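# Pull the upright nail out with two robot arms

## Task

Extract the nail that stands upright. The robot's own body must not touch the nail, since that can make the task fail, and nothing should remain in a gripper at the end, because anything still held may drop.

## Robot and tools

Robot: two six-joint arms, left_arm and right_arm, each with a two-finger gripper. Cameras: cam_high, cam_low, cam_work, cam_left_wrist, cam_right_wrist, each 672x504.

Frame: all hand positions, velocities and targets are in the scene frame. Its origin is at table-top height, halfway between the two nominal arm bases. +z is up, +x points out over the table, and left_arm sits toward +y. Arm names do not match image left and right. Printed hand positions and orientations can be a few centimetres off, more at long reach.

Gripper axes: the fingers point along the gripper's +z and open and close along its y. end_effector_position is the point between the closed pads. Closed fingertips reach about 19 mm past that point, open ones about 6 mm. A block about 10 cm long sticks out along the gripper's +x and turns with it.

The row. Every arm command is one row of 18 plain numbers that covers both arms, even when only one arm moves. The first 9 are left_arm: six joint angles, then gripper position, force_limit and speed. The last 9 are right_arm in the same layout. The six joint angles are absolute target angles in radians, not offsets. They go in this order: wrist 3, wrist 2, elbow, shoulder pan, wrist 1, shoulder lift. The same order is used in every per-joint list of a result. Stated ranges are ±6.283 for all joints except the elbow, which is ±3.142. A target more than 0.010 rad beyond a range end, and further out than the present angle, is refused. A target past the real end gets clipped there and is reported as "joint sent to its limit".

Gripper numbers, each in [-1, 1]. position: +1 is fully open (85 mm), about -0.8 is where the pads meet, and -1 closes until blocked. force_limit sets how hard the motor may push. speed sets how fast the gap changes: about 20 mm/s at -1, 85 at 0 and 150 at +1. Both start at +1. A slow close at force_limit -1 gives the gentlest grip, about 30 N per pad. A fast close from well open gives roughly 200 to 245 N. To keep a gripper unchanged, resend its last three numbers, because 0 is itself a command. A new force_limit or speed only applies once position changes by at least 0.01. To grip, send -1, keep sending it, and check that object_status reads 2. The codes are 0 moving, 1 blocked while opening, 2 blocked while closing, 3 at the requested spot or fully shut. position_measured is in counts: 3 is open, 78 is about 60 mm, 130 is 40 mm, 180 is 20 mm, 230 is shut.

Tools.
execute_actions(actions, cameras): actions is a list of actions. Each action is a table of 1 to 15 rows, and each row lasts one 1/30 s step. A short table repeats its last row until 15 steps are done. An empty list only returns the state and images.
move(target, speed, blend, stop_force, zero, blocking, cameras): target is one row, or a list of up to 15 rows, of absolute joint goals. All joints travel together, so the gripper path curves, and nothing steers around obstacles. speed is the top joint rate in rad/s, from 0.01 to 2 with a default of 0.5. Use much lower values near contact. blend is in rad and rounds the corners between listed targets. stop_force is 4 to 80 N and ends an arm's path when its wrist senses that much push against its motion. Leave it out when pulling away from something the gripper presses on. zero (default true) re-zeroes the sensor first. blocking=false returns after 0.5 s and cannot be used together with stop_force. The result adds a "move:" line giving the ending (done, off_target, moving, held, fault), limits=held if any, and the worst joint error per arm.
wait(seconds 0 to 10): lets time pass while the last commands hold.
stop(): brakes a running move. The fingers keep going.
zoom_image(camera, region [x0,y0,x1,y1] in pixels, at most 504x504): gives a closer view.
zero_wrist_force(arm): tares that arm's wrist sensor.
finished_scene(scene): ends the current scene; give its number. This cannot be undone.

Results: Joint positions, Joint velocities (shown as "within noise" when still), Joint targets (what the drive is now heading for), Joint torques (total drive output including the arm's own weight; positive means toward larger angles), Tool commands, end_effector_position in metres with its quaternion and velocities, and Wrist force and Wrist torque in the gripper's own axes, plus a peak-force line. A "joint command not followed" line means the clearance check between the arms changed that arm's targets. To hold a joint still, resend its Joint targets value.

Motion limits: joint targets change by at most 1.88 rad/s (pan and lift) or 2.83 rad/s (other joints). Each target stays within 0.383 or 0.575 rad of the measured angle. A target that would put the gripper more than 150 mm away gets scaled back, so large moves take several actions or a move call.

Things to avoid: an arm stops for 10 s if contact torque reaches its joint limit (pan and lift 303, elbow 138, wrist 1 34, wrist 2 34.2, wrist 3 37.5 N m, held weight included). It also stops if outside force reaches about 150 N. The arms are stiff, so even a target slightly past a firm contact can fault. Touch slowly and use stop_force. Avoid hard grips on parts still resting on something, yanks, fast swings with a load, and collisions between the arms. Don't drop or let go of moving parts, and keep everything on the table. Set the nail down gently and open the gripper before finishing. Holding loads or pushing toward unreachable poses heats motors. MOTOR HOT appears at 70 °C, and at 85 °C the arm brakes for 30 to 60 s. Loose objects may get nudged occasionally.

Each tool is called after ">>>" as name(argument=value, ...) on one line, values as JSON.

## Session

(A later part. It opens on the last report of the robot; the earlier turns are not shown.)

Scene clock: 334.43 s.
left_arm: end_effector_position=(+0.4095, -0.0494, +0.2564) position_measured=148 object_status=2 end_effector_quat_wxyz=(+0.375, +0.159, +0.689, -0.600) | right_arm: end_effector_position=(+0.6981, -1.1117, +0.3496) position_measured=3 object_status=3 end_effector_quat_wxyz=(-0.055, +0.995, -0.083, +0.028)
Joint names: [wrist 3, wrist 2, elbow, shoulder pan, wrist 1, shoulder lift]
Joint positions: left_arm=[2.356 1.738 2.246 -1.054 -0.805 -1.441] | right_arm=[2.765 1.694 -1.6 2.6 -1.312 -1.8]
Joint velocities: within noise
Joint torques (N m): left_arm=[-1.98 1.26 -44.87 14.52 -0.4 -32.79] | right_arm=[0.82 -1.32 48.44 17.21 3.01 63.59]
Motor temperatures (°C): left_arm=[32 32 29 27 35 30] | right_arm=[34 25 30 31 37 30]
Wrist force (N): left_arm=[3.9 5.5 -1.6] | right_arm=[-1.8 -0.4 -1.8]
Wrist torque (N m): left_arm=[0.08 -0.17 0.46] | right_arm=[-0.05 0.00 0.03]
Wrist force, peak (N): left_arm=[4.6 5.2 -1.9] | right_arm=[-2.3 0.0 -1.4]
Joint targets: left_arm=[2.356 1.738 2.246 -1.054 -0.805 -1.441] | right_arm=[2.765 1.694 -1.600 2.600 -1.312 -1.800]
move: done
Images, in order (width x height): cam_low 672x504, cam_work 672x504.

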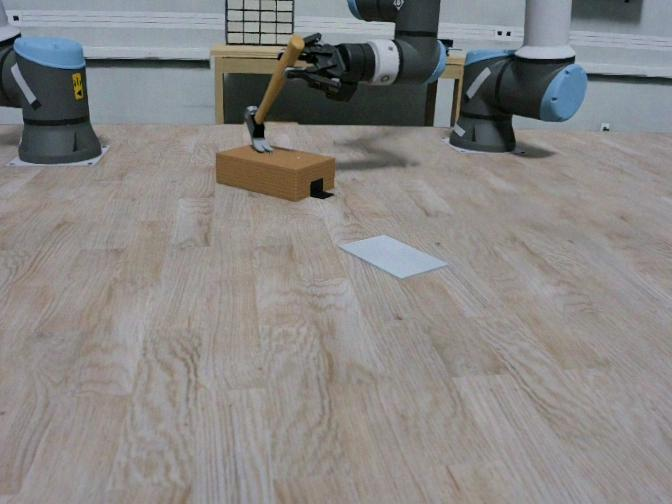

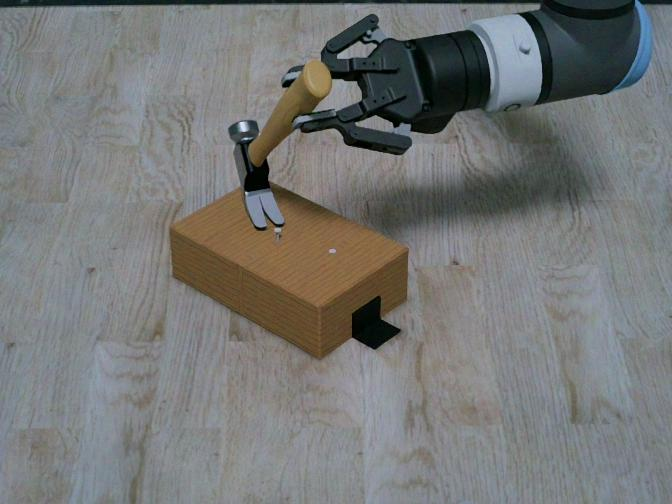

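>>> move(target=[[2.3562,1.73787,2.24871,-1.05411,-0.81397,-1.43474,-1,1,-1,2.765,1.694,-1.6,2.6,-1.312,-1.8,1,1,1],[2.3562,1.77487,2.23169,-1.01711,-0.81077,-1.42092,-1,1,-1,2.765,1.694,-1.6,2.6,-1.312,-1.8,1,1,1]], cameras=["cam_work","cam_low"], speed=[0.02,0.015], stop_force=5)

>>> zoom_image(camera="cam_low", region=[245, 95, 305, 165])

>>> zoom_image(camera="cam_work", region=[240, 160, 310, 250])

Scene clock: 339.47 s.
left_arm: end_effector_position=(+0.4266, -0.0435, +0.2524) position_measured=148 object_status=2 end_effector_quat_wxyz=(+0.375, +0.159, +0.689, -0.600) | right_arm: end_effector_position=(+0.6981, -1.1117, +0.3496) position_measured=3 object_status=3 end_effector_quat_wxyz=(-0.055, +0.995, -0.083, +0.028)
Joint names: [wrist 3, wrist 2, elbow, shoulder pan, wrist 1, shoulder lift]
Joint positions: left_arm=[2.356 1.775 2.232 -1.017 -0.811 -1.421] | right_arm=[2.765 1.694 -1.6 2.6 -1.312 -1.8]
Joint velocities: within noise
Joint torques (N m): left_arm=[-1.85 1.36 -43.46 16.05 -0.78 -34.63] | right_arm=[0.86 -1.32 48.12 14.48 3.09 64.09]
Motor temperatures (°C): left_arm=[32 32 29 27 35 30] | right_arm=[34 25 30 31 37 30]
Wrist force (N): left_arm=[3.6 5.4 -1.8] | right_arm=[-2.1 -0.5 -1.4]
Wrist torque (N m): left_arm=[0.08 -0.17 0.47] | right_arm=[-0.07 0.05 0.02]
Wrist force, peak (N): left_arm=[4.0 5.9 -1.9] | right_arm=[-2.1 -0.5 -1.4]
Joint targets: left_arm=[2.356 1.775 2.232 -1.017 -0.811 -1.421] | right_arm=[2.765 1.694 -1.600 2.600 -1.312 -1.800]
move: done
Images, in order (width x height): cam_low 672x504, cam_work 672x504.

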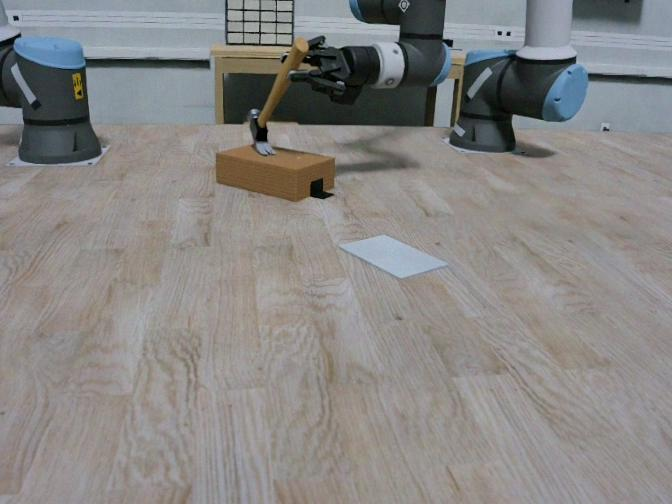

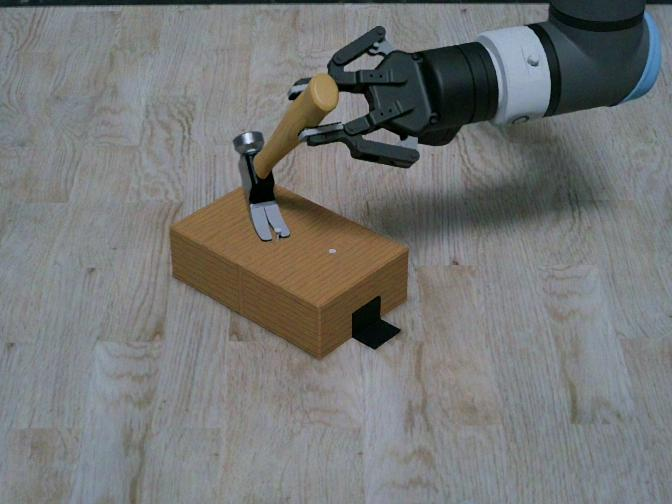

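Scaled by 7.200 from the camera's 672x504 image, which has a finer 960x720 frame.

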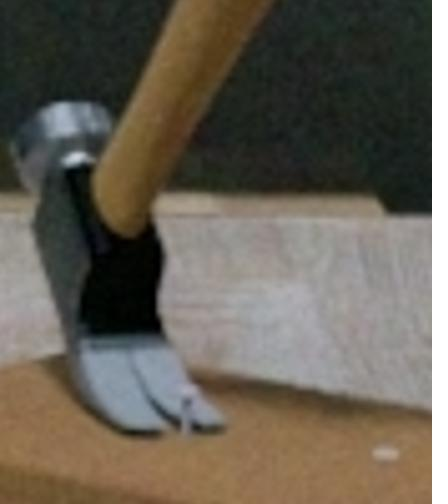

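Scaled by 5.600 from the camera's 672x504 image, which has a finer 960x720 frame.

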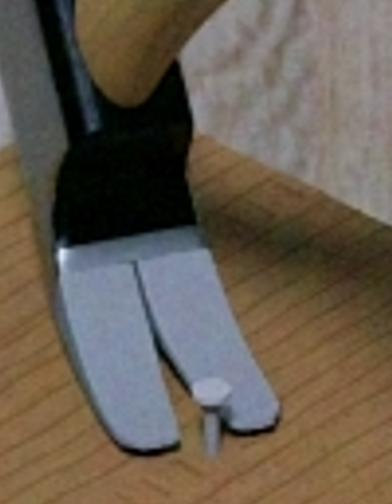

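>>> move(target=[[2.3562,1.77545,2.23406,-1.01653,-0.81121,-1.42285,-1,1,-1,2.765,1.694,-1.6,2.6,-1.312,-1.8,1,1,1],[2.3562,1.80942,2.21704,-0.98256,-0.80789,-1.40915,-1,1,-1,2.765,1.694,-1.6,2.6,-1.312,-1.8,1,1,1]], cameras=["cam_work","cam_low"], speed=[0.01,0.01], stop_force=6)

>>> zoom_image(camera="cam_low", region=[245, 95, 305, 165])

>>> zoom_image(camera="cam_work", region=[240, 160, 310, 250])

Scene clock: 344.60 s.
left_arm: end_effector_position=(+0.4422, -0.0365, +0.2524) position_measured=148 object_status=2 end_effector_quat_wxyz=(+0.375, +0.159, +0.689, -0.600) | right_arm: end_effector_position=(+0.6981, -1.1117, +0.3496) position_measured=3 object_status=3 end_effector_quat_wxyz=(-0.055, +0.995, -0.083, +0.028)
Joint names: [wrist 3, wrist 2, elbow, shoulder pan, wrist 1, shoulder lift]
Joint positions: left_arm=[2.356 1.809 2.217 -0.983 -0.808 -1.409] | right_arm=[2.765 1.694 -1.6 2.6 -1.312 -1.8]
Joint velocities: within noise
Joint torques (N m): left_arm=[-0.61 1.33 -43.15 15.85 -0.55 -35.53] | right_arm=[0.58 -1.35 47.83 14.31 3.2 64.42]
Motor temperatures (°C): left_arm=[32 32 29 27 35 30] | right_arm=[34 25 30 31 37 30]
Wrist force (N): left_arm=[3.7 5.6 -1.6] | right_arm=[-1.5 -0.1 -1.2]
Wrist torque (N m): left_arm=[0.10 -0.19 0.50] | right_arm=[-0.01 -0.04 0.03]
Wrist force, peak (N): left_arm=[3.9 5.7 -2.0] | right_arm=[-1.9 -0.2 -1.9]
Joint targets: left_arm=[2.356 1.809 2.217 -0.983 -0.808 -1.409] | right_arm=[2.765 1.694 -1.600 2.600 -1.312 -1.800]
move: done
Images, in order (width x height): cam_low 672x504, cam_work 672x504.

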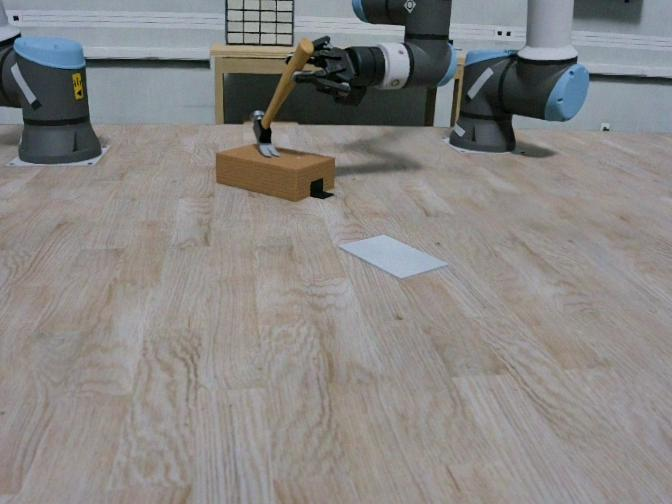

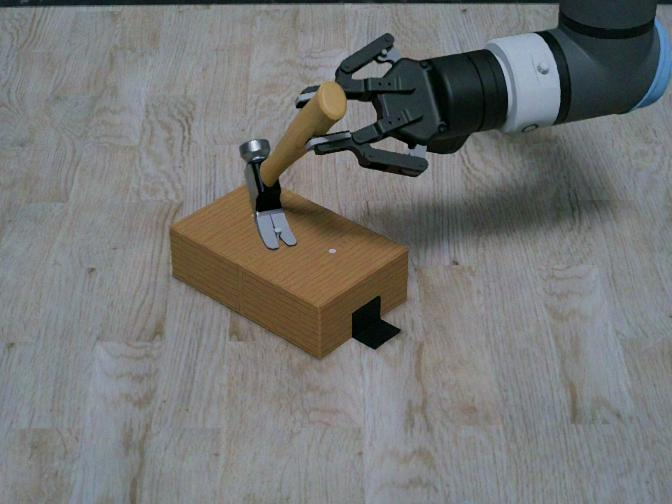

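Scaled by 7.200 from the camera's 672x504 image, which has a finer 960x720 frame.

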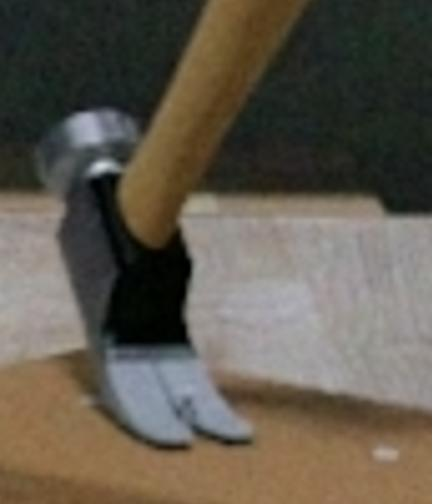

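Scaled by 5.600 from the camera's 672x504 image, which has a finer 960x720 frame.

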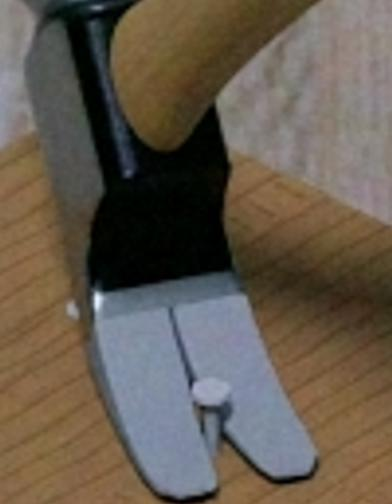

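>>> move(target=[2.3562,1.81699,2.2129,-0.97499,-0.80704,-1.40586,-1,1,-1,2.765,1.694,-1.6,2.6,-1.312,-1.8,1,1,1], cameras=["cam_work","cam_low"], speed=0.008, stop_force=6)

>>> zoom_image(camera="cam_work", region=[240, 160, 310, 250])

speed must be a number from 0.01 to 2 (rad/s); nothing of the call was run

Scaled by 5.600 from the camera's 672x504 image, which has a finer 960x720 frame.

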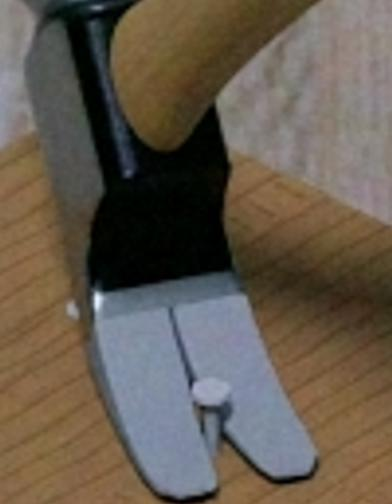

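>>> move(target=[2.3562,1.81699,2.2129,-0.97499,-0.80704,-1.40586,-1,1,-1,2.765,1.694,-1.6,2.6,-1.312,-1.8,1,1,1], cameras=["cam_work","cam_low"], speed=0.01, stop_force=6)

>>> zoom_image(camera="cam_work", region=[240, 160, 310, 250])

Scene clock: 346.73 s.
left_arm: end_effector_position=(+0.4459, -0.0353, +0.2524) position_measured=148 object_status=2 end_effector_quat_wxyz=(+0.375, +0.159, +0.689, -0.600) | right_arm: end_effector_position=(+0.6981, -1.1117, +0.3496) position_measured=3 object_status=3 end_effector_quat_wxyz=(-0.055, +0.995, -0.083, +0.028)
Joint names: [wrist 3, wrist 2, elbow, shoulder pan, wrist 1, shoulder lift]
Joint positions: left_arm=[2.356 1.817 2.213 -0.975 -0.807 -1.406] | right_arm=[2.765 1.694 -1.6 2.6 -1.312 -1.8]
Joint velocities: within noise
Joint torques (N m): left_arm=[-0.58 1.37 -41.76 15.18 -1.09 -32.6] | right_arm=[0.35 -1.2 47.76 15.73 3.26 65.31]
Motor temperatures (°C): left_arm=[32 32 29 27 35 30] | right_arm=[34 25 30 31 37 30]
Wrist force (N): left_arm=[3.8 5.5 -1.7] | right_arm=[-1.5 0.2 -1.4]
Wrist torque (N m): left_arm=[0.08 -0.23 0.50] | right_arm=[0.06 -0.04 0.02]
Wrist force, peak (N): left_arm=[3.9 5.8 -1.7] | right_arm=[-2.2 -0.6 -1.4]
Joint targets: left_arm=[2.356 1.817 2.213 -0.975 -0.807 -1.406] | right_arm=[2.765 1.694 -1.600 2.600 -1.312 -1.800]
move: done
Images, in order (width x height): cam_low 672x504, cam_work 672x504.

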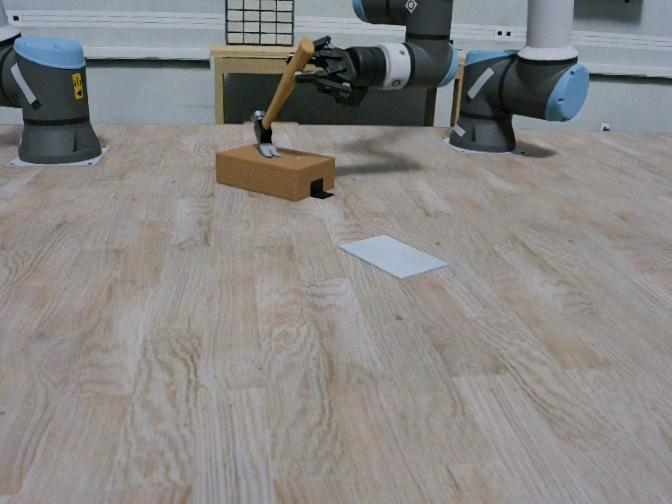

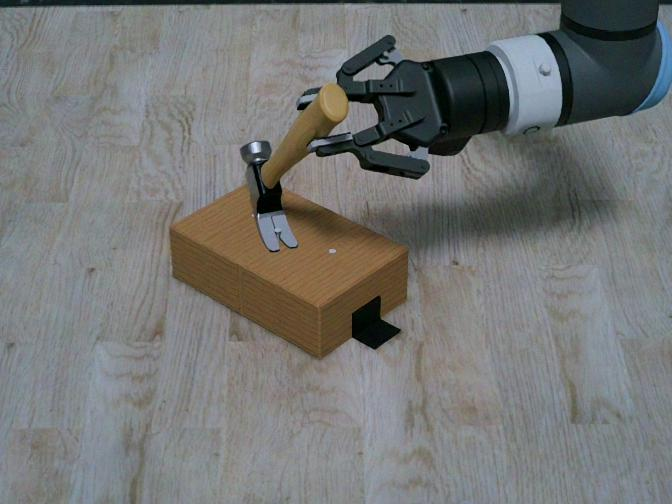

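Scaled by 5.600 from the camera's 672x504 image, which has a finer 960x720 frame.

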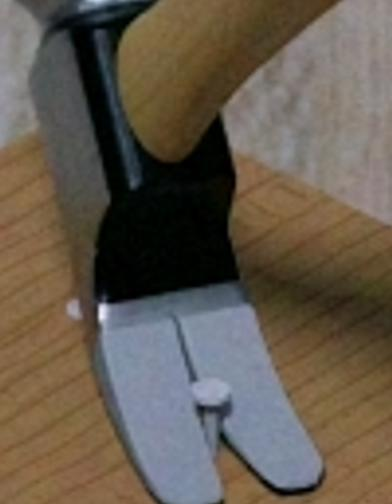

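>>> move(target=[2.44346,1.78378,2.22545,-1.0082,-0.79506,-1.43039,-1,1,-1,2.765,1.694,-1.6,2.6,-1.312,-1.8,1,1,1], cameras=["cam_work"], speed=0.03, stop_force=30)

>>> zoom_image(camera="cam_work", region=[240, 160, 310, 250])

Scene clock: 356.20 s.
left_arm: end_effector_position=(+0.4299, -0.0405, +0.2595) position_measured=148 object_status=2 end_effector_quat_wxyz=(+0.401, +0.189, +0.681, -0.583) | right_arm: end_effector_position=(+0.6981, -1.1117, +0.3496) position_measured=3 object_status=3 end_effector_quat_wxyz=(-0.055, +0.995, -0.083, +0.028)
Joint names: [wrist 3, wrist 2, elbow, shoulder pan, wrist 1, shoulder lift]
Joint positions: left_arm=[2.443 1.784 2.225 -1.008 -0.795 -1.43] | right_arm=[2.765 1.694 -1.6 2.6 -1.312 -1.8]
Joint velocities: within noise
Joint torques (N m): left_arm=[1.33 -1.97 -31.51 -9.33 -0.67 -62.03] | right_arm=[-0.04 -1.36 46.75 15.87 3.21 64.72]
Motor temperatures (°C): left_arm=[32 32 29 27 35 30] | right_arm=[34 25 30 31 37 30]
Wrist force (N): left_arm=[3.4 5.2 -1.5] | right_arm=[-1.7 -0.2 -1.6]
Wrist torque (N m): left_arm=[0.16 -0.14 0.42] | right_arm=[-0.02 -0.03 0.02]
Wrist force, peak (N): left_arm=[4.0 5.8 -1.9] | right_arm=[-2.1 -0.1 -1.8]
Joint targets: left_arm=[2.443 1.784 2.225 -1.008 -0.795 -1.430] | right_arm=[2.765 1.694 -1.600 2.600 -1.312 -1.800]
move: done
Images, in order (width x height): cam_work 672x504.

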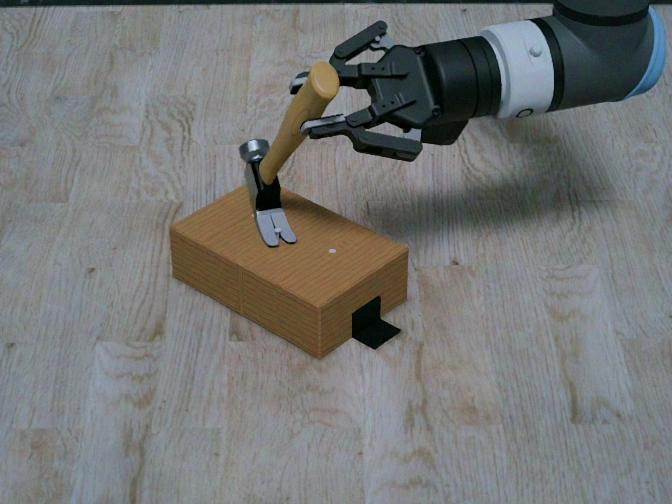

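Scaled by 5.600 from the camera's 672x504 image, which has a finer 960x720 frame.

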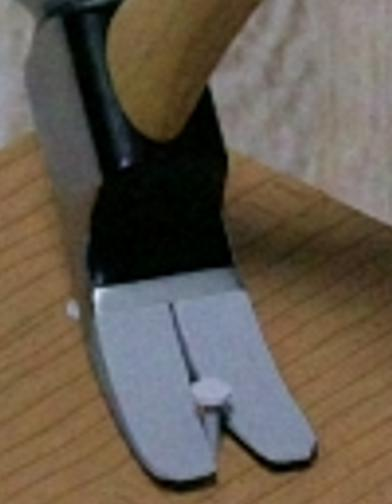

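>>> move(target=[2.44346,1.79179,2.22149,-1.00019,-0.79435,-1.42714,-1,1,-1,2.765,1.694,-1.6,2.6,-1.312,-1.8,1,1,1], cameras=["cam_work"], speed=0.01, stop_force=6)

>>> zoom_image(camera="cam_work", region=[240, 160, 310, 250])

Scene clock: 358.93 s.
left_arm: end_effector_position=(+0.4337, -0.0392, +0.2595) position_measured=148 object_status=2 end_effector_quat_wxyz=(+0.401, +0.189, +0.681, -0.583) | right_arm: end_effector_position=(+0.6981, -1.1117, +0.3496) position_measured=3 object_status=3 end_effector_quat_wxyz=(-0.055, +0.995, -0.083, +0.028)
Joint names: [wrist 3, wrist 2, elbow, shoulder pan, wrist 1, shoulder lift]
Joint positions: left_arm=[2.443 1.792 2.221 -1 -0.794 -1.427] | right_arm=[2.765 1.694 -1.6 2.6 -1.312 -1.8]
Joint velocities: within noise
Joint torques (N m): left_arm=[0.97 0.84 -44.4 11.18 -0.48 -35.2] | right_arm=[0.01 -1.37 46.11 16.58 3.11 63.73]
Motor temperatures (°C): left_arm=[32 32 29 27 35 30] | right_arm=[34 25 30 31 37 30]
Wrist force (N): left_arm=[3.8 5.2 -1.3] | right_arm=[-1.7 0.2 -1.5]
Wrist torque (N m): left_arm=[0.18 -0.19 0.40] | right_arm=[0.04 -0.01 0.03]
Wrist force, peak (N): left_arm=[4.2 5.8 -1.5] | right_arm=[-2.1 -0.1 -1.4]
Joint targets: left_arm=[2.443 1.792 2.221 -1.000 -0.794 -1.427] | right_arm=[2.765 1.694 -1.600 2.600 -1.312 -1.800]
move: done
Images, in order (width x height): cam_work 672x504.

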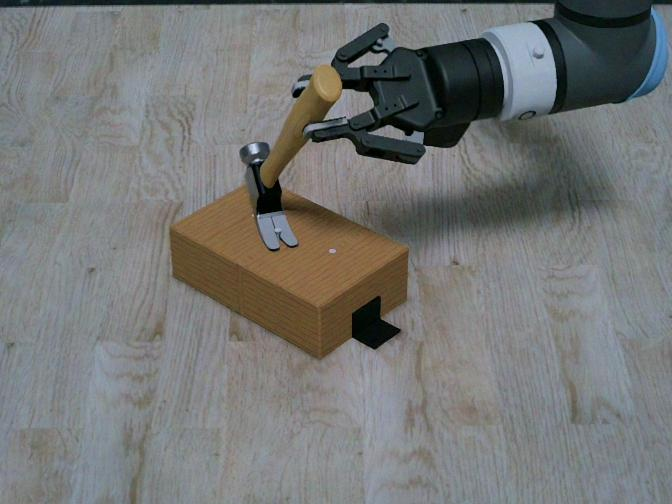

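Scaled by 5.600 from the camera's 672x504 image, which has a finer 960x720 frame.

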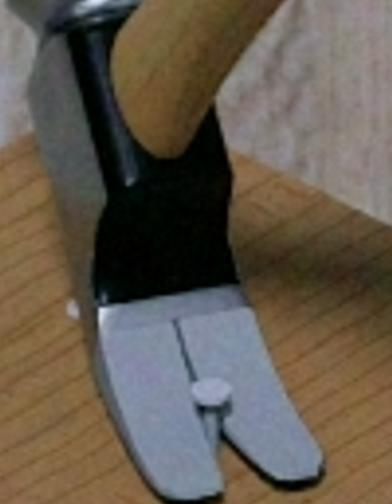

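>>> move(target=[2.44346,1.80388,2.21547,-0.9881,-0.79325,-1.42222,-1,1,-1,2.765,1.694,-1.6,2.6,-1.312,-1.8,1,1,1], cameras=["cam_work"], speed=0.01, stop_force=5)

>>> zoom_image(camera="cam_work", region=[240, 160, 310, 250])

Scene clock: 361.20 s.
left_arm: end_effector_position=(+0.4394, -0.0372, +0.2595) position_measured=148 object_status=2 end_effector_quat_wxyz=(+0.401, +0.189, +0.681, -0.583) | right_arm: end_effector_position=(+0.6981, -1.1117, +0.3496) position_measured=3 object_status=3 end_effector_quat_wxyz=(-0.055, +0.995, -0.083, +0.028)
Joint names: [wrist 3, wrist 2, elbow, shoulder pan, wrist 1, shoulder lift]
Joint positions: left_arm=[2.443 1.804 2.215 -0.988 -0.793 -1.422] | right_arm=[2.765 1.694 -1.6 2.6 -1.312 -1.8]
Joint velocities: within noise
Joint torques (N m): left_arm=[0.98 0.35 -45.81 14.5 -0.97 -35.43] | right_arm=[-0.14 -1.09 46.26 15.86 3.04 64.39]
Motor temperatures (°C): left_arm=[32 32 29 27 35 30] | right_arm=[34 25 30 31 37 30]
Wrist force (N): left_arm=[6.3 4.4 -0.9] | right_arm=[-1.8 -0.1 -1.2]
Wrist torque (N m): left_arm=[0.20 -0.24 0.10] | right_arm=[-0.01 0.00 0.03]
Wrist force, peak (N): left_arm=[7.0 4.8 -0.7] | right_arm=[-2.0 -0.1 -1.7]
Joint targets: left_arm=[2.443 1.804 2.215 -0.988 -0.793 -1.422] | right_arm=[2.765 1.694 -1.600 2.600 -1.312 -1.800]
move: done
Images, in order (width x height): cam_work 672x504.

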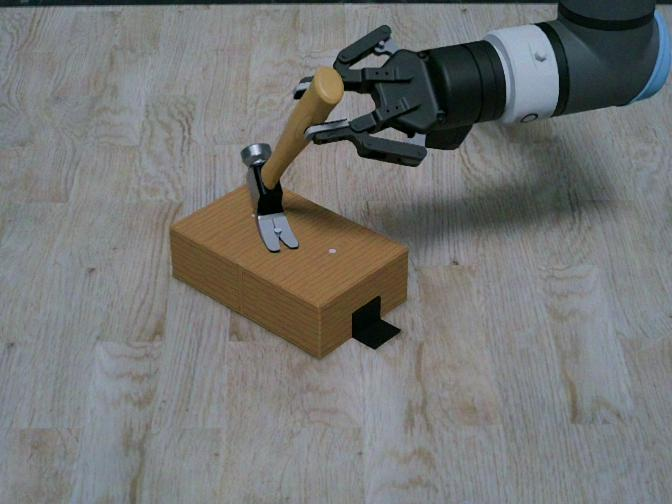

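Scaled by 5.600 from the camera's 672x504 image, which has a finer 960x720 frame.

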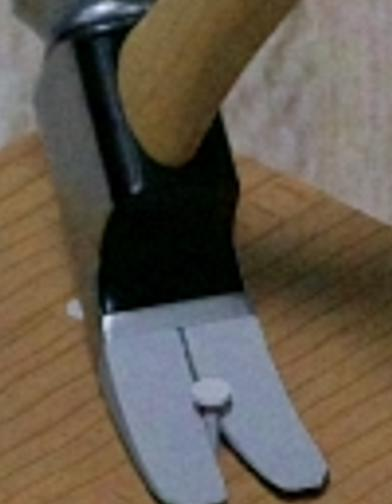

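>>> move(target=[2.53073,1.76917,2.22741,-1.02281,-0.78084,-1.44657,-1,1,-1,2.765,1.694,-1.6,2.6,-1.312,-1.8,1,1,1], cameras=["cam_work"], speed=0.03, stop_force=40)

>>> zoom_image(camera="cam_work", region=[240, 160, 310, 250])

Scene clock: 365.40 s.
left_arm: end_effector_position=(+0.4230, -0.0428, +0.2665) position_measured=148 object_status=2 end_effector_quat_wxyz=(+0.426, +0.218, +0.673, -0.565) | right_arm: end_effector_position=(+0.6981, -1.1117, +0.3496) position_measured=3 object_status=3 end_effector_quat_wxyz=(-0.055, +0.995, -0.083, +0.028)
Joint names: [wrist 3, wrist 2, elbow, shoulder pan, wrist 1, shoulder lift]
Joint positions: left_arm=[2.531 1.769 2.227 -1.023 -0.781 -1.447] | right_arm=[2.765 1.694 -1.6 2.6 -1.312 -1.8]
Joint velocities: within noise
Joint torques (N m): left_arm=[1.04 -2.45 -32.79 -8.55 -0.64 -62.98] | right_arm=[-0.23 -1.33 46.13 16.28 3.14 64.32]
Motor temperatures (°C): left_arm=[32 32 29 27 35 30] | right_arm=[34 25 30 31 37 30]
Wrist force (N): left_arm=[4.8 5.9 -0.7] | right_arm=[-1.8 -0.1 -1.5]
Wrist torque (N m): left_arm=[0.23 -0.21 0.42] | right_arm=[0.00 0.00 0.02]
Wrist force, peak (N): left_arm=[6.2 6.7 -0.8] | right_arm=[-2.0 -0.2 -1.6]
Joint targets: left_arm=[2.531 1.769 2.227 -1.023 -0.781 -1.447] | right_arm=[2.765 1.694 -1.600 2.600 -1.312 -1.800]
move: done
Images, in order (width x height): cam_work 672x504.

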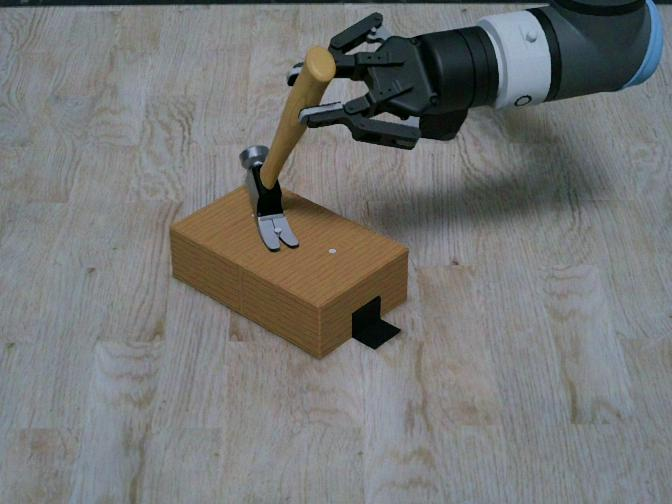

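Scaled by 5.600 from the camera's 672x504 image, which has a finer 960x720 frame.

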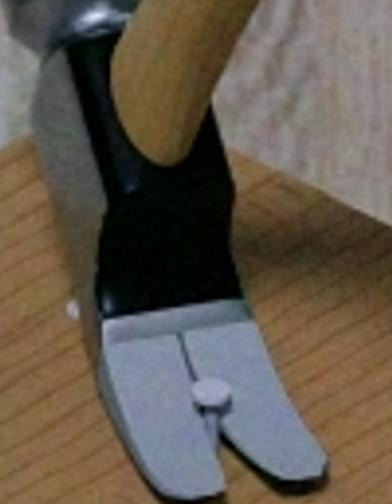

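>>> move(target=[2.618,1.73237,2.23957,-1.05961,-0.77045,-1.46912,-1,1,-1,2.765,1.694,-1.6,2.6,-1.312,-1.8,1,1,1], cameras=["cam_work"], speed=0.03, stop_force=50)

>>> zoom_image(camera="cam_work", region=[240, 160, 310, 250])

Scene clock: 369.30 s.
left_arm: end_effector_position=(+0.4062, -0.0487, +0.2723) position_measured=148 object_status=2 end_effector_quat_wxyz=(+0.450, +0.247, +0.662, -0.545) | right_arm: end_effector_position=(+0.6981, -1.1117, +0.3496) position_measured=3 object_status=3 end_effector_quat_wxyz=(-0.055, +0.995, -0.083, +0.028)
Joint names: [wrist 3, wrist 2, elbow, shoulder pan, wrist 1, shoulder lift]
Joint positions: left_arm=[2.618 1.732 2.24 -1.06 -0.77 -1.469] | right_arm=[2.765 1.694 -1.6 2.6 -1.312 -1.8]
Joint velocities: within noise
Joint torques (N m): left_arm=[1.12 -2.13 -31.69 -10.1 -0.56 -58.9] | right_arm=[-0.44 -1.17 45.27 17.01 3.09 64.06]
Motor temperatures (°C): left_arm=[32 32 29 27 35 30] | right_arm=[34 25 30 31 37 30]
Wrist force (N): left_arm=[4.2 4.4 -1.4] | right_arm=[-1.7 -0.2 -1.2]
Wrist torque (N m): left_arm=[0.11 -0.24 0.36] | right_arm=[-0.03 -0.01 0.02]
Wrist force, peak (N): left_arm=[6.3 6.7 -0.9] | right_arm=[-1.8 -0.1 -1.7]
Joint targets: left_arm=[2.618 1.732 2.240 -1.060 -0.770 -1.469] | right_arm=[2.765 1.694 -1.600 2.600 -1.312 -1.800]
move: done
Images, in order (width x height): cam_work 672x504.

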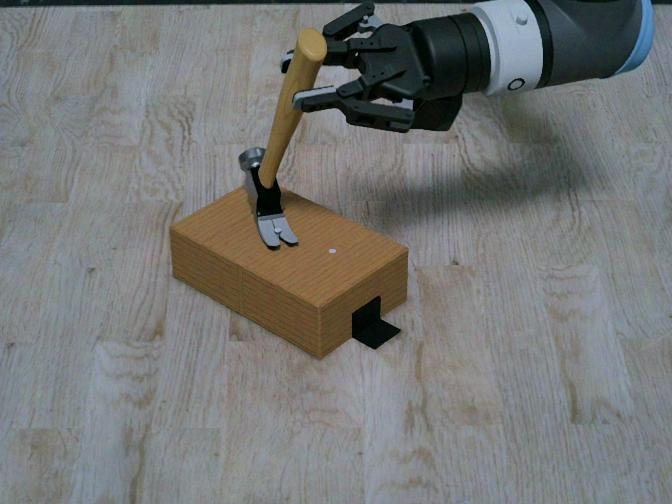

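Scaled by 5.600 from the camera's 672x504 image, which has a finer 960x720 frame.

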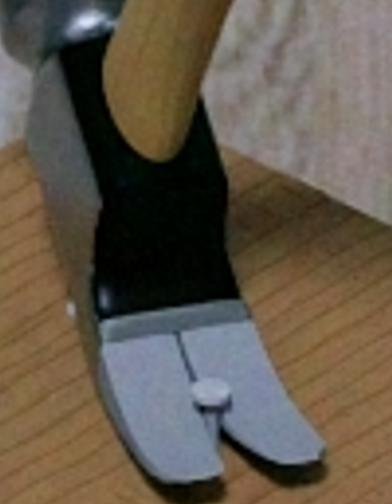

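>>> move(target=[2.70526,1.69424,2.25167,-1.09774,-0.76185,-1.48982,-1,1,-1,2.765,1.694,-1.6,2.6,-1.312,-1.8,1,1,1], cameras=["cam_work"], speed=0.03, stop_force=60)

>>> zoom_image(camera="cam_work", region=[240, 160, 310, 250])

Scene clock: 374.90 s.
left_arm: end_effector_position=(+0.3891, -0.0545, +0.2770) position_measured=148 object_status=2 end_effector_quat_wxyz=(+0.473, +0.276, +0.651, -0.525) | right_arm: end_effector_position=(+0.6981, -1.1117, +0.3496) position_measured=3 object_status=3 end_effector_quat_wxyz=(-0.055, +0.995, -0.083, +0.028)
Joint names: [wrist 3, wrist 2, elbow, shoulder pan, wrist 1, shoulder lift]
Joint positions: left_arm=[2.705 1.694 2.252 -1.098 -0.762 -1.49] | right_arm=[2.765 1.694 -1.6 2.6 -1.312 -1.8]
Joint velocities: within noise
Joint torques (N m): left_arm=[1.6 -2.31 -31.84 -13.03 -0.92 -59.38] | right_arm=[-0.76 -1.17 44.78 16.41 3.11 64.6]
Motor temperatures (°C): left_arm=[32 32 29 27 35 30] | right_arm=[34 25 30 31 37 30]
Wrist force (N): left_arm=[4.5 4.1 -0.7] | right_arm=[-1.4 0.0 -1.0]
Wrist torque (N m): left_arm=[0.11 -0.22 0.30] | right_arm=[0.01 -0.06 0.03]
Wrist force, peak (N): left_arm=[5.3 4.7 -1.0] | right_arm=[-2.2 0.0 -1.7]
Joint targets: left_arm=[2.705 1.694 2.252 -1.098 -0.762 -1.490] | right_arm=[2.765 1.694 -1.600 2.600 -1.312 -1.800]
move: done
Images, in order (width x height): cam_work 672x504.

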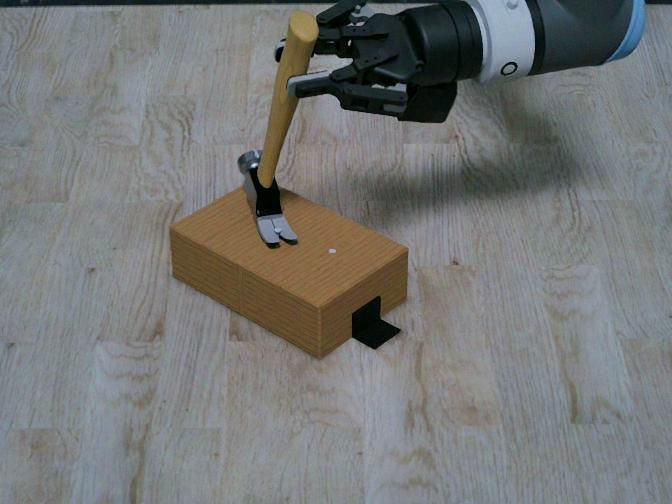

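Scaled by 5.600 from the camera's 672x504 image, which has a finer 960x720 frame.

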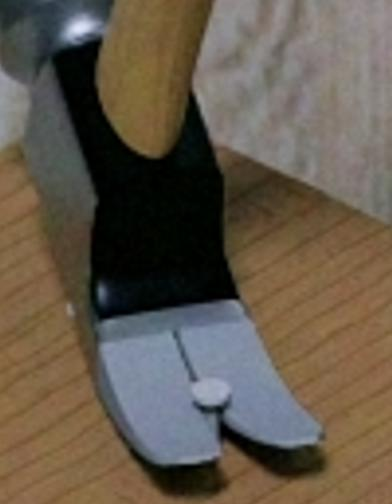

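>>> move(target=[2.79253,1.65521,2.26345,-1.13677,-0.7551,-1.50835,-1,1,-1,2.765,1.694,-1.6,2.6,-1.312,-1.8,1,1,1], cameras=["cam_work"], speed=0.03, stop_force=60)

>>> zoom_image(camera="cam_work", region=[240, 160, 310, 250])

Scene clock: 379.17 s.
left_arm: end_effector_position=(+0.3721, -0.0604, +0.2806) position_measured=148 object_status=2 end_effector_quat_wxyz=(+0.496, +0.304, +0.638, -0.504) | right_arm: end_effector_position=(+0.6981, -1.1117, +0.3496) position_measured=3 object_status=3 end_effector_quat_wxyz=(-0.055, +0.995, -0.083, +0.028)
Joint names: [wrist 3, wrist 2, elbow, shoulder pan, wrist 1, shoulder lift]
Joint positions: left_arm=[2.793 1.655 2.263 -1.137 -0.755 -1.508] | right_arm=[2.765 1.694 -1.6 2.6 -1.312 -1.8]
Joint velocities: within noise
Joint torques (N m): left_arm=[1.55 -2.38 -33.09 -11.71 -0.97 -59.23] | right_arm=[-1.11 -1.23 44.59 15.69 3.16 66.07]
Motor temperatures (°C): left_arm=[32 32 29 27 35 30] | right_arm=[34 25 30 31 37 30]
Wrist force (N): left_arm=[4.6 4.0 -0.7] | right_arm=[-1.6 -0.3 -1.5]
Wrist torque (N m): left_arm=[0.18 -0.22 0.23] | right_arm=[-0.04 -0.03 0.03]
Wrist force, peak (N): left_arm=[5.2 4.7 -0.9] | right_arm=[-1.8 -0.2 -1.7]
Joint targets: left_arm=[2.793 1.655 2.263 -1.137 -0.755 -1.508] | right_arm=[2.765 1.694 -1.600 2.600 -1.312 -1.800]
move: done
Images, in order (width x height): cam_work 672x504.

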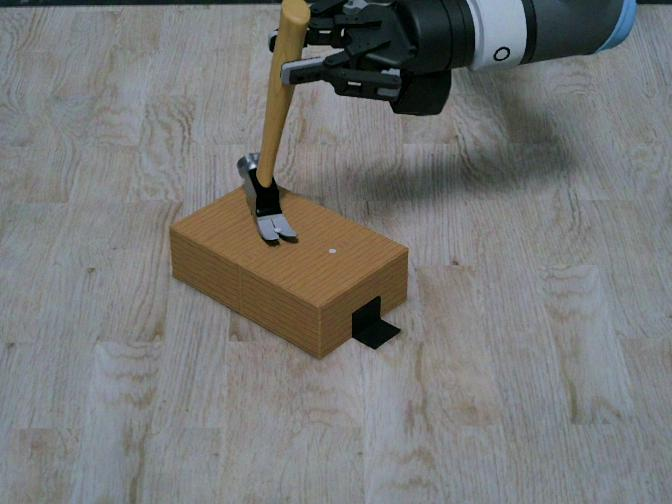

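Scaled by 5.600 from the camera's 672x504 image, which has a finer 960x720 frame.

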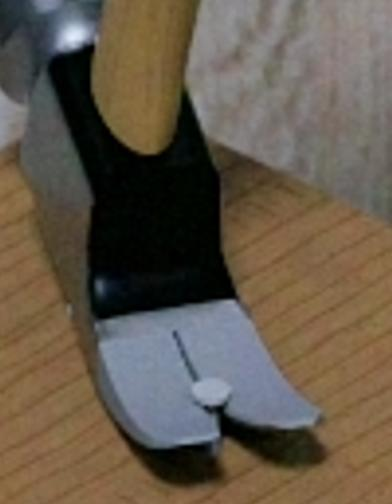

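>>> move(target=[2.87979,1.61535,2.27516,-1.17663,-0.75089,-1.52427,-1,1,-1,2.765,1.694,-1.6,2.6,-1.312,-1.8,1,1,1], cameras=["cam_work"], speed=0.03, stop_force=60)

>>> zoom_image(camera="cam_work", region=[240, 160, 310, 250])

Scene clock: 383.30 s.
left_arm: end_effector_position=(+0.3551, -0.0663, +0.2829) position_measured=148 object_status=2 end_effector_quat_wxyz=(+0.517, +0.332, +0.624, -0.482) | right_arm: end_effector_position=(+0.6981, -1.1117, +0.3496) position_measured=3 object_status=3 end_effector_quat_wxyz=(-0.055, +0.995, -0.083, +0.028)
Joint names: [wrist 3, wrist 2, elbow, shoulder pan, wrist 1, shoulder lift]
Joint positions: left_arm=[2.88 1.615 2.275 -1.177 -0.751 -1.524] | right_arm=[2.765 1.694 -1.6 2.6 -1.312 -1.8]
Joint velocities: within noise
Joint torques (N m): left_arm=[1.71 -2.15 -54.96 -11.19 -7.6 -78.8] | right_arm=[-1.12 -1.03 44.58 15.63 3.31 64.21]
Motor temperatures (°C): left_arm=[32 32 29 27 35 30] | right_arm=[34 25 30 31 37 30]
Wrist force (N): left_arm=[34.6 12.4 1.7] | right_arm=[-1.7 -0.2 -1.5]
Wrist torque (N m): left_arm=[0.14 -0.03 0.06] | right_arm=[-0.02 -0.01 0.02]
Wrist force, peak (N): left_arm=[35.2 12.5 1.6] | right_arm=[-2.2 -0.2 -1.4]
Joint targets: left_arm=[2.880 1.615 2.275 -1.177 -0.751 -1.524] | right_arm=[2.765 1.694 -1.600 2.600 -1.312 -1.800]
move: done
Images, in order (width x height): cam_work 672x504.

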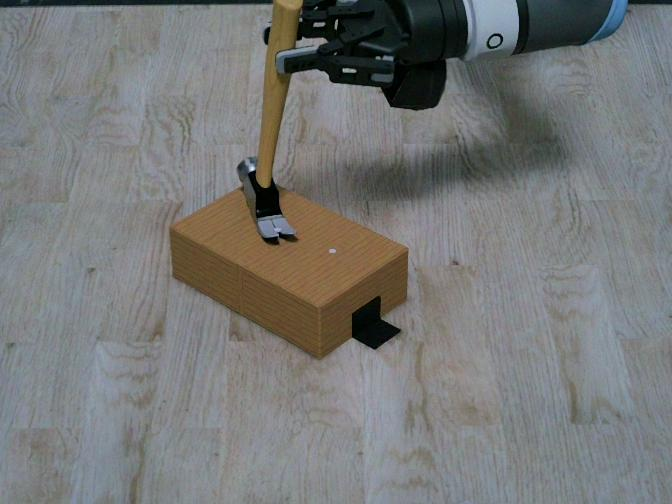

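Scaled by 5.600 from the camera's 672x504 image, which has a finer 960x720 frame.

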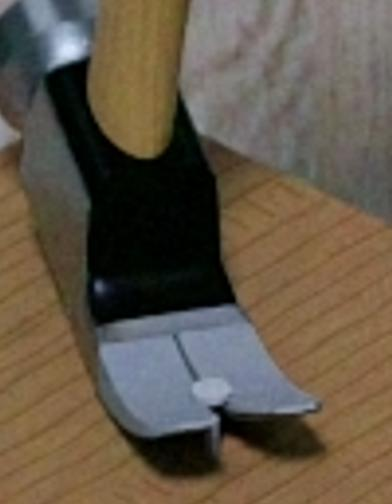

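>>> move(target=[2.87979,1.61535,2.28011,-1.17663,-0.76463,-1.51548,-1,1,-1,2.765,1.694,-1.6,2.6,-1.312,-1.8,1,1,1], cameras=["cam_work"], speed=0.01, stop_force=40)

>>> zoom_image(camera="cam_work", region=[240, 160, 310, 250])

Scene clock: 385.53 s.
left_arm: end_effector_position=(+0.3552, -0.0664, +0.2810) position_measured=148 object_status=2 end_effector_quat_wxyz=(+0.517, +0.332, +0.624, -0.482) | right_arm: end_effector_position=(+0.6981, -1.1117, +0.3496) position_measured=3 object_status=3 end_effector_quat_wxyz=(-0.055, +0.995, -0.083, +0.028)
Joint names: [wrist 3, wrist 2, elbow, shoulder pan, wrist 1, shoulder lift]
Joint positions: left_arm=[2.88 1.615 2.277 -1.177 -0.756 -1.521] | right_arm=[2.765 1.694 -1.6 2.6 -1.312 -1.8]
Joint velocities: within noise
Joint torques (N m): left_arm=[1.54 -1.59 -39.04 -6.82 0.52 -49.19] | right_arm=[-1.11 -1.46 43.7 16.68 3.17 65.4]
Motor temperatures (°C): left_arm=[32 32 29 27 35 30] | right_arm=[34 25 30 31 37 30]
Wrist force (N): left_arm=[-3.8 1.8 -1.4] | right_arm=[-1.8 0.2 -1.3]
Wrist torque (N m): left_arm=[0.10 -0.23 0.15] | right_arm=[0.04 -0.01 0.03]
Wrist force, peak (N): left_arm=[35.2 12.5 1.6] | right_arm=[-2.0 -0.2 -1.4]
Joint targets: left_arm=[2.880 1.615 2.277 -1.177 -0.756 -1.521] | right_arm=[2.765 1.694 -1.600 2.600 -1.312 -1.800]
move: contact (left_arm)
Images, in order (width x height): cam_work 672x504.

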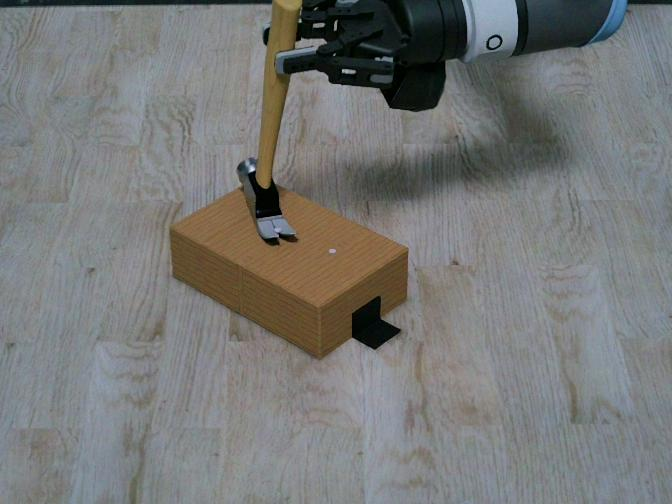

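Scaled by 5.600 from the camera's 672x504 image, which has a finer 960x720 frame.

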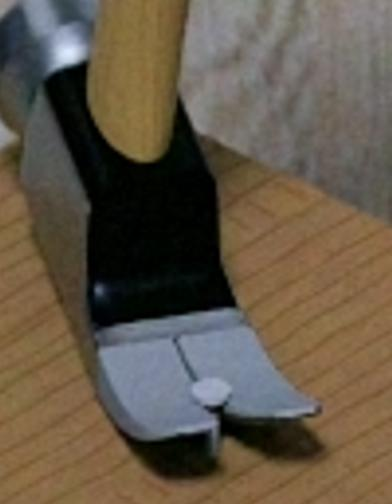

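>>> move(target=[2.96706,1.57364,2.28878,-1.21834,-0.75365,-1.53513,-1,1,-1,2.765,1.694,-1.6,2.6,-1.312,-1.8,1,1,1], cameras=["cam_work"], speed=0.03, stop_force=60)

>>> zoom_image(camera="cam_work", region=[240, 160, 310, 250])

Scene clock: 389.93 s.
left_arm: end_effector_position=(+0.3377, -0.0723, +0.2820) position_measured=148 object_status=2 end_effector_quat_wxyz=(+0.538, +0.359, +0.609, -0.459) | right_arm: end_effector_position=(+0.6981, -1.1117, +0.3496) position_measured=3 object_status=3 end_effector_quat_wxyz=(-0.055, +0.995, -0.083, +0.028)
Joint names: [wrist 3, wrist 2, elbow, shoulder pan, wrist 1, shoulder lift]
Joint positions: left_arm=[2.967 1.574 2.289 -1.218 -0.754 -1.535] | right_arm=[2.765 1.694 -1.6 2.6 -1.312 -1.8]
Joint velocities: within noise
Joint torques (N m): left_arm=[3.43 2.84 -24.34 -25.02 1.93 -49.47] | right_arm=[-1.41 -1.05 43.84 16.69 3.28 64.97]
Motor temperatures (°C): left_arm=[32 32 29 27 35 30] | right_arm=[34 25 30 31 37 30]
Wrist force (N): left_arm=[-6.6 23.2 6.0] | right_arm=[-1.7 -0.1 -1.4]
Wrist torque (N m): left_arm=[0.12 -0.18 -1.21] | right_arm=[-0.01 -0.01 0.02]
Wrist force, peak (N): left_arm=[-3.0 24.7 6.9] | right_arm=[-2.0 -0.1 -1.9]
Joint targets: left_arm=[2.967 1.574 2.289 -1.218 -0.754 -1.535] | right_arm=[2.765 1.694 -1.600 2.600 -1.312 -1.800]
move: done
Images, in order (width x height): cam_work 672x504.

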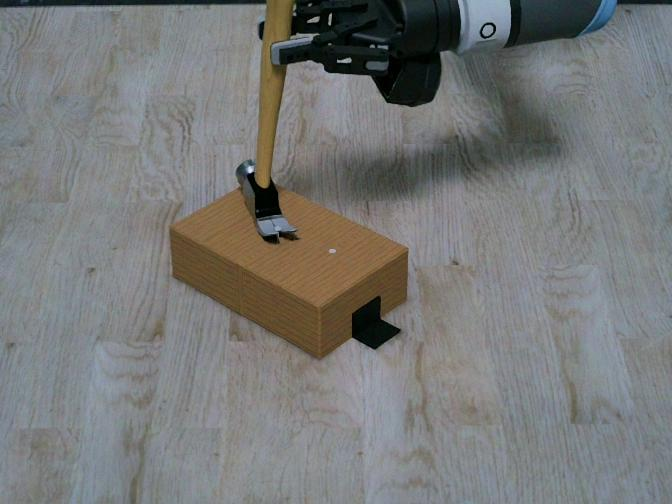

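Scaled by 5.600 from the camera's 672x504 image, which has a finer 960x720 frame.

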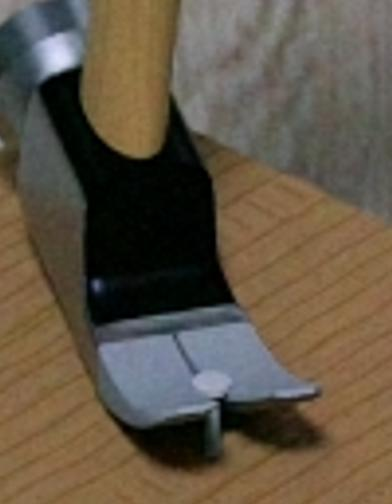

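>>> move(target=[3.05433,1.53105,2.30082,-1.26093,-0.75513,-1.54569,-1,1,-1,2.765,1.694,-1.6,2.6,-1.312,-1.8,1,1,1], cameras=["cam_work"], speed=0.03, stop_force=60)

>>> zoom_image(camera="cam_work", region=[240, 160, 310, 250])

Scene clock: 393.77 s.
left_arm: end_effector_position=(+0.3202, -0.0783, +0.2816) position_measured=148 object_status=2 end_effector_quat_wxyz=(+0.557, +0.385, +0.593, -0.435) | right_arm: end_effector_position=(+0.6981, -1.1117, +0.3496) position_measured=3 object_status=3 end_effector_quat_wxyz=(-0.055, +0.995, -0.083, +0.028)
Joint names: [wrist 3, wrist 2, elbow, shoulder pan, wrist 1, shoulder lift]
Joint positions: left_arm=[3.054 1.531 2.301 -1.261 -0.755 -1.546] | right_arm=[2.765 1.694 -1.6 2.6 -1.312 -1.8]
Joint velocities: within noise
Joint torques (N m): left_arm=[3.19 1.74 -21.58 -21.45 -2.04 -42.72] | right_arm=[-1.65 -1.22 43.21 16.89 3.32 65]
Motor temperatures (°C): left_arm=[32 32 29 27 35 30] | right_arm=[34 25 30 31 37 30]
Wrist force (N): left_arm=[-11.5 17.2 2.3] | right_arm=[-1.5 -0.3 -1.5]
Wrist torque (N m): left_arm=[0.00 -0.16 -0.99] | right_arm=[-0.03 -0.05 0.02]
Wrist force, peak (N): left_arm=[-14.2 23.3 4.5] | right_arm=[-2.0 -0.2 -1.6]
Joint targets: left_arm=[3.054 1.531 2.301 -1.261 -0.755 -1.546] | right_arm=[2.765 1.694 -1.600 2.600 -1.312 -1.800]
move: done
Images, in order (width x height): cam_work 672x504.

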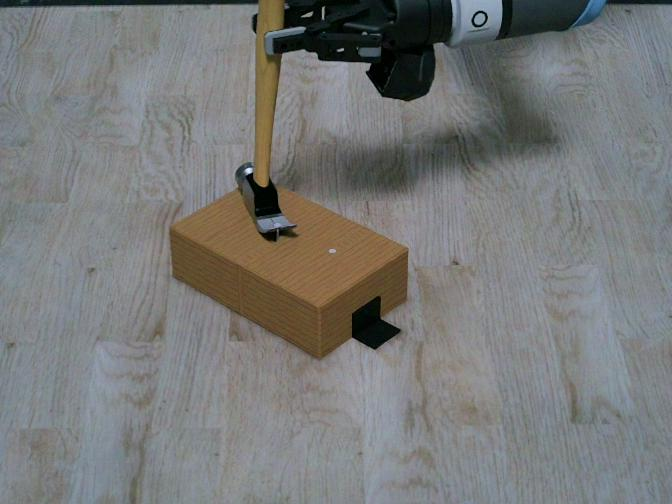

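Scaled by 5.600 from the camera's 672x504 image, which has a finer 960x720 frame.

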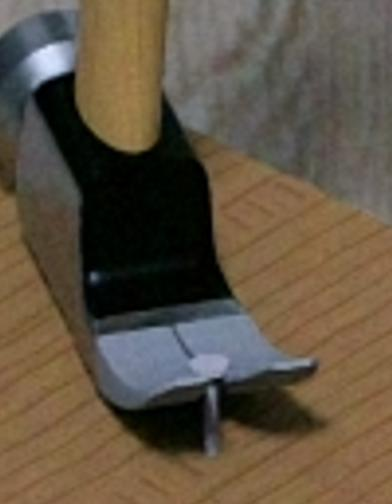

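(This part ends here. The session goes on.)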